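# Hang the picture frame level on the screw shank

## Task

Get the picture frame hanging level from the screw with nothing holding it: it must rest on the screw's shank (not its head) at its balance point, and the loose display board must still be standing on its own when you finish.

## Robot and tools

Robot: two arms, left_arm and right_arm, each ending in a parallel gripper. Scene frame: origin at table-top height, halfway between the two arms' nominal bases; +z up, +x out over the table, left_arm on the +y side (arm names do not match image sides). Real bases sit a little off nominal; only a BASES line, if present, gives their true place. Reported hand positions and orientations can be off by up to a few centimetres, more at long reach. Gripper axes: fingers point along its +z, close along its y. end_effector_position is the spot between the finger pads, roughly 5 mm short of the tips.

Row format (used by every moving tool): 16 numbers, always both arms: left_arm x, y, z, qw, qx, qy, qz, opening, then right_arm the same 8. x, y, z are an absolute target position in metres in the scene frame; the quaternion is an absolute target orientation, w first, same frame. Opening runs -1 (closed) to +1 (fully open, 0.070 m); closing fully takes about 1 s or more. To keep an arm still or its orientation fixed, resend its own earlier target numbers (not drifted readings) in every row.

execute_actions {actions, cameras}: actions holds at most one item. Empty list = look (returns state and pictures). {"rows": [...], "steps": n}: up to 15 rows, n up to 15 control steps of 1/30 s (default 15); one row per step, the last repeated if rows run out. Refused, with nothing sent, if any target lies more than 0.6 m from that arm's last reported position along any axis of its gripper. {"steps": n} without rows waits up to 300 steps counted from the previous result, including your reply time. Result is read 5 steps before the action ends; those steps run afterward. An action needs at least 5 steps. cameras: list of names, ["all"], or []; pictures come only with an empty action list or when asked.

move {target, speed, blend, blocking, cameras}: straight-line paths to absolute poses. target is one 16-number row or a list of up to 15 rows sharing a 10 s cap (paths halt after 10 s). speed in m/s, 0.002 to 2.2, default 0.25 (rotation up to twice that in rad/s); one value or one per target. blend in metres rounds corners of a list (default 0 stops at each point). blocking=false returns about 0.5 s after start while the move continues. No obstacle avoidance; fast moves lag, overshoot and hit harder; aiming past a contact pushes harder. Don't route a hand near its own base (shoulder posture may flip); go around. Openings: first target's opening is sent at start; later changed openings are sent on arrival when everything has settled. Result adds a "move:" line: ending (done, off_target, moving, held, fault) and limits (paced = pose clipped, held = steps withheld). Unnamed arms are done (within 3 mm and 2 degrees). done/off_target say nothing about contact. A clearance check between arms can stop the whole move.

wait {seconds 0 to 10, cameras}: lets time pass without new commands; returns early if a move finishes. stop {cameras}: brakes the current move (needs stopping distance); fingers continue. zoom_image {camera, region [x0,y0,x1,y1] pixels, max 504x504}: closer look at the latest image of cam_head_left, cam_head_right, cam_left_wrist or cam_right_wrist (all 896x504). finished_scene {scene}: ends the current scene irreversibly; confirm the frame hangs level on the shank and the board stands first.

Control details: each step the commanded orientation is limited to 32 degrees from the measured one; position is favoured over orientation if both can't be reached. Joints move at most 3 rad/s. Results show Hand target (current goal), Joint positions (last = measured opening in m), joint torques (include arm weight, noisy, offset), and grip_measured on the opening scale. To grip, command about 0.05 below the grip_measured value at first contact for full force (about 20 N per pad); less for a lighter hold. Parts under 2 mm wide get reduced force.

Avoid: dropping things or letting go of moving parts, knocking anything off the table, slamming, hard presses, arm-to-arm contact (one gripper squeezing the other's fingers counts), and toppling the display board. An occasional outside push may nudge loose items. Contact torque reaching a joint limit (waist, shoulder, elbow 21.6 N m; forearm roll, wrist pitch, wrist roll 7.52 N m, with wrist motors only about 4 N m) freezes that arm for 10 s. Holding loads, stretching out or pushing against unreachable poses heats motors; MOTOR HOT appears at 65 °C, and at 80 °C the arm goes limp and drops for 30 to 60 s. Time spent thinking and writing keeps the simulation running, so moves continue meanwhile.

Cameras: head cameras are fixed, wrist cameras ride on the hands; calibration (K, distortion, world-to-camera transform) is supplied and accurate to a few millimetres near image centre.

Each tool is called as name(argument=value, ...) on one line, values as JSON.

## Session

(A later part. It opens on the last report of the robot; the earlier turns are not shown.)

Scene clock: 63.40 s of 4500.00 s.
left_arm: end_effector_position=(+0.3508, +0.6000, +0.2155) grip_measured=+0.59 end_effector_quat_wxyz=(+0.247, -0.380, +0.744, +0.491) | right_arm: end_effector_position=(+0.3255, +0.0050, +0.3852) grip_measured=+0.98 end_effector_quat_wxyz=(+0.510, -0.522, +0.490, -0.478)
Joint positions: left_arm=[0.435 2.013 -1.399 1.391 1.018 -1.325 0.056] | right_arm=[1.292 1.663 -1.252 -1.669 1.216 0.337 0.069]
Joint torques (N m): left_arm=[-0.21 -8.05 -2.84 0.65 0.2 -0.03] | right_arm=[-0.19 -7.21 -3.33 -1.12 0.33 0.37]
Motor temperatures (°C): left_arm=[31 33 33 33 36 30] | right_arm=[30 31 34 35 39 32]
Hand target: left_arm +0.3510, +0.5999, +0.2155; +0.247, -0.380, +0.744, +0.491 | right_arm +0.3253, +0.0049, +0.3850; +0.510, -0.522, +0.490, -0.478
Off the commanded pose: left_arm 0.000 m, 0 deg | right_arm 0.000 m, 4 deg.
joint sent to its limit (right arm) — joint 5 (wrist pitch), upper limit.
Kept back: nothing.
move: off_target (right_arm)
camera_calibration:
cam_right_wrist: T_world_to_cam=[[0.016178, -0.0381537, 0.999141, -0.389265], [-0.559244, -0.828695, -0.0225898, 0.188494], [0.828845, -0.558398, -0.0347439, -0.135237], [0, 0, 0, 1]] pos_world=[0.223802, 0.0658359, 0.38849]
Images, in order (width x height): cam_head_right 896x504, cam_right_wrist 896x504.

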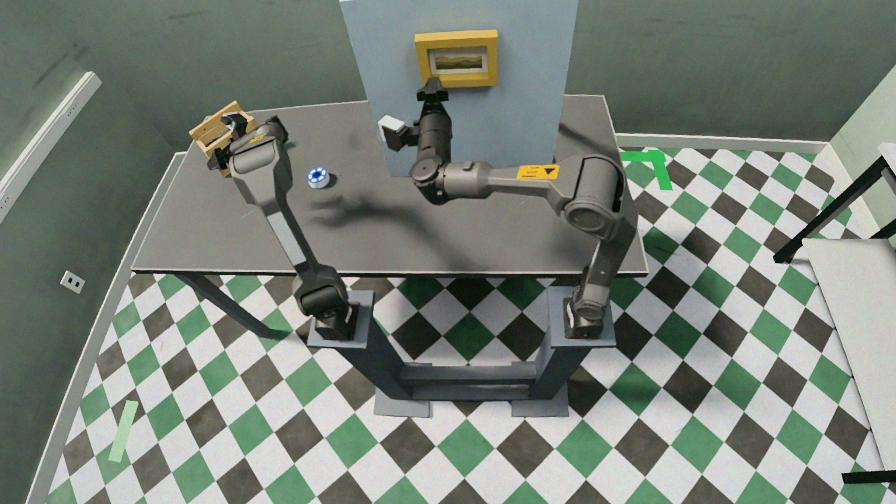

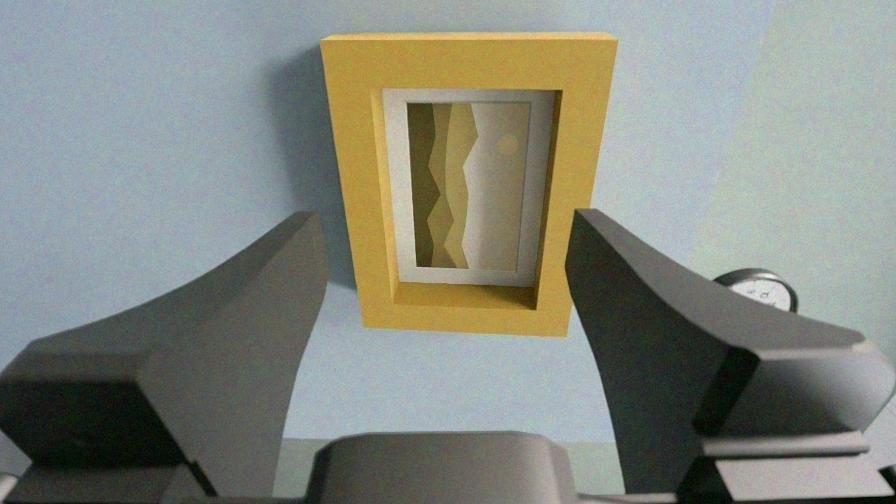

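zoom_image(camera="cam_right_wrist", region=[300, 20, 480, 120])

zoom_image(camera="cam_right_wrist", region=[480, 20, 660, 120])

zoom_image(camera="cam_right_wrist", region=[320, 260, 500, 360])

zoom_image(camera="cam_right_wrist", region=[460, 260, 640, 360])

zoom_image(camera="cam_right_wrist", region=[270, 410, 360, 460])

zoom_image(camera="cam_right_wrist", region=[550, 410, 640, 460])

Scaled by 2.800 from the camera's 896x504 image, which has a finer 1280x720 frame.

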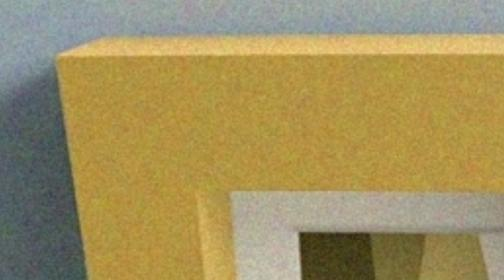

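Scaled by 2.800 from the camera's 896x504 image, which has a finer 1280x720 frame.

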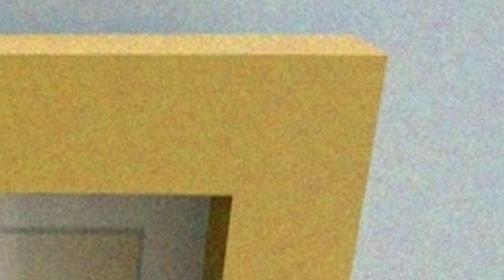

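Scaled by 2.800 from the camera's 896x504 image, which has a finer 1280x720 frame.

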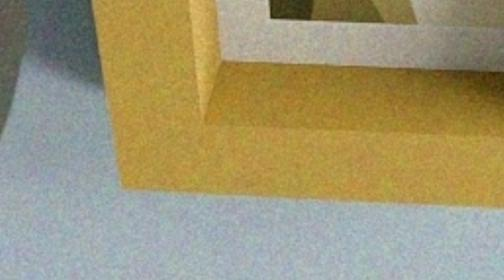

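Scaled by 2.800 from the camera's 896x504 image, which has a finer 1280x720 frame.

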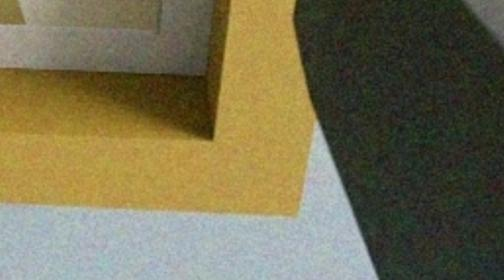

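Scaled by 5.600 from the camera's 896x504 image, which has a finer 1280x720 frame.

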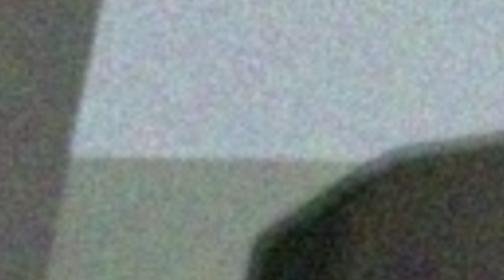

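Scaled by 5.600 from the camera's 896x504 image, which has a finer 1280x720 frame.

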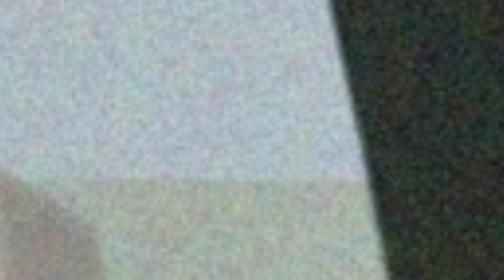

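move(target=[[0.3510,0.5999,0.2155,0.247,-0.380,0.744,0.491,0.59,0.27,-0.10,0.47,0.526,-0.046,0.839,0.134,1],[0.3510,0.5999,0.2155,0.247,-0.380,0.744,0.491,0.59,0.36,-0.05,0.53,0.526,-0.046,0.839,0.134,1]], speed=0.3, cameras=["cam_right_wrist","cam_head_right"])

zoom_image(camera="cam_right_wrist", region=[300, 150, 660, 350])

zoom_image(camera="cam_right_wrist", region=[440, 180, 540, 240])

Scene clock: 70.37 s of 4500.00 s.
left_arm: end_effector_position=(+0.3508, +0.6000, +0.2155) grip_measured=+0.59 end_effector_quat_wxyz=(+0.247, -0.380, +0.744, +0.491) | right_arm: end_effector_position=(+0.3599, -0.0500, +0.5301) grip_measured=+0.98 end_effector_quat_wxyz=(+0.527, -0.046, +0.838, +0.135)
Joint positions: left_arm=[0.435 2.013 -1.399 1.391 1.018 -1.325 0.056] | right_arm=[0.919 1.659 -2.234 -0.572 1.216 0.682 0.069]
Joint torques (N m): left_arm=[-0.15 -8.01 -2.91 0.64 0.24 -0.03] | right_arm=[-0.48 -5.54 -3.02 -0.61 -0.51 0.08]
Motor temperatures (°C): left_arm=[31 33 33 33 36 30] | right_arm=[29 31 34 35 39 32]
Hand target: left_arm +0.3510, +0.5999, +0.2155; +0.247, -0.380, +0.744, +0.491 | right_arm +0.3600, -0.0500, +0.5299; +0.527, -0.046, +0.838, +0.135
Off the commanded pose: left_arm 0.000 m, 0 deg | right_arm 0.000 m, 0 deg.
joint sent to its limit (right arm) — joint 5 (wrist pitch), upper limit.
Kept back: nothing.
move: done
camera_calibration:
cam_right_wrist: T_world_to_cam=[[0.193682, -0.958859, -0.20755, -0.0069189], [-0.888016, -0.0814161, -0.452547, 0.549154], [0.417031, 0.271958, -0.867251, 0.441548], [0, 0, 0, 1]] pos_world=[0.304859, -0.0820069, 0.630015]
Images, in order (width x height): cam_head_right 896x504, cam_right_wrist 896x504.

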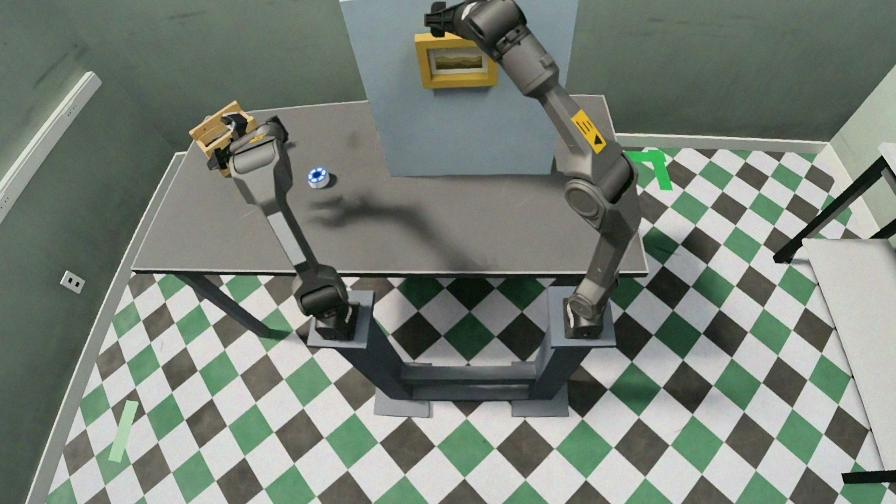

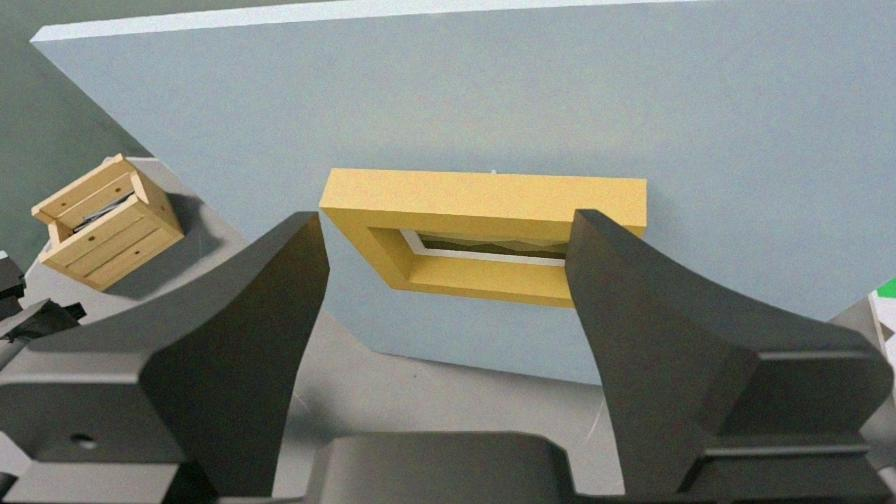

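Scaled by 1.400 from the camera's 896x504 image, which has a finer 1280x720 frame.

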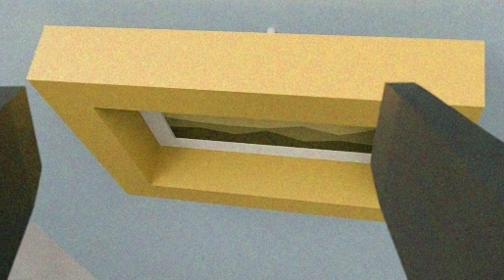

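Scaled by 5.040 from the camera's 896x504 image, which has a finer 1280x720 frame.

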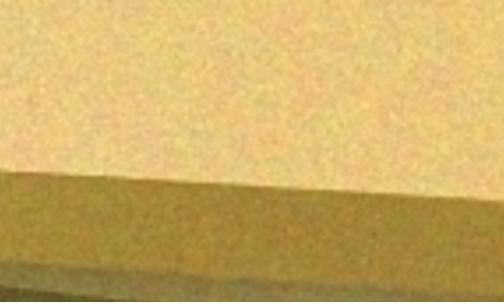

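zoom_image(camera="cam_right_wrist", region=[310, 150, 490, 230])

zoom_image(camera="cam_right_wrist", region=[480, 150, 660, 230])

zoom_image(camera="cam_right_wrist", region=[20, 10, 200, 200])

zoom_image(camera="cam_right_wrist", region=[480, 0, 680, 30])

zoom_image(camera="cam_right_wrist", region=[350, 330, 610, 400])

zoom_image(camera="cam_right_wrist", region=[470, 160, 520, 190])

Scaled by 2.800 from the camera's 896x504 image, which has a finer 1280x720 frame.

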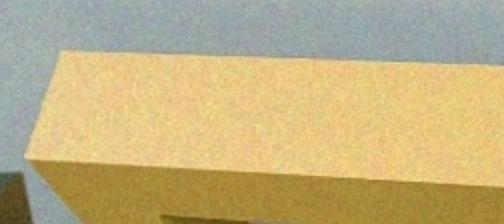

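Scaled by 2.800 from the camera's 896x504 image, which has a finer 1280x720 frame.

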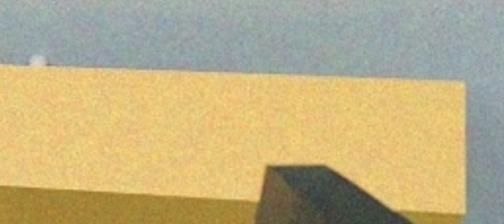

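Scaled by 2.653 from the camera's 896x504 image, which has a finer 1280x720 frame.

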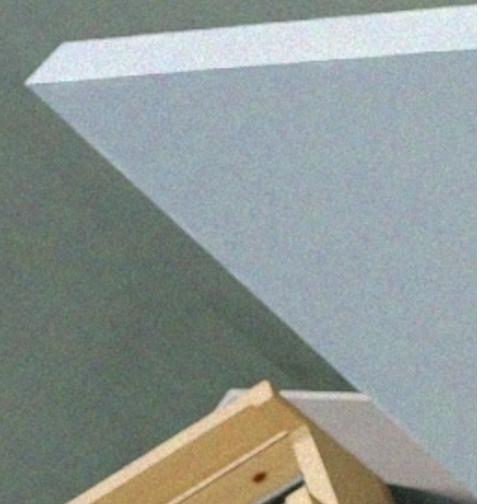

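Scaled by 2.520 from the camera's 896x504 image, which has a finer 1280x720 frame.

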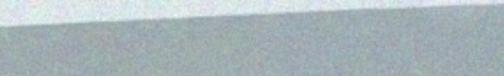

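Scaled by 1.938 from the camera's 896x504 image, which has a finer 1280x720 frame.

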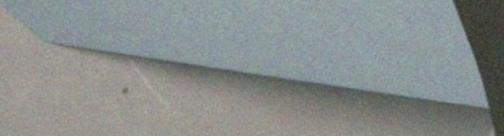

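Scaled by 10.080 from the camera's 896x504 image, which has a finer 1280x720 frame.

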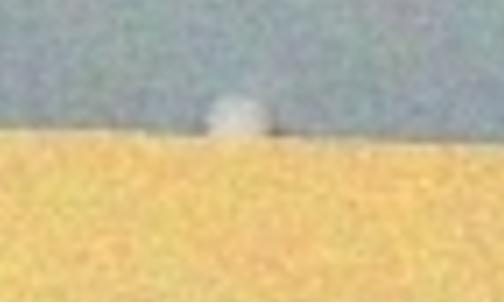

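finished_scene(scene=1)

The scene is finished: the task was done.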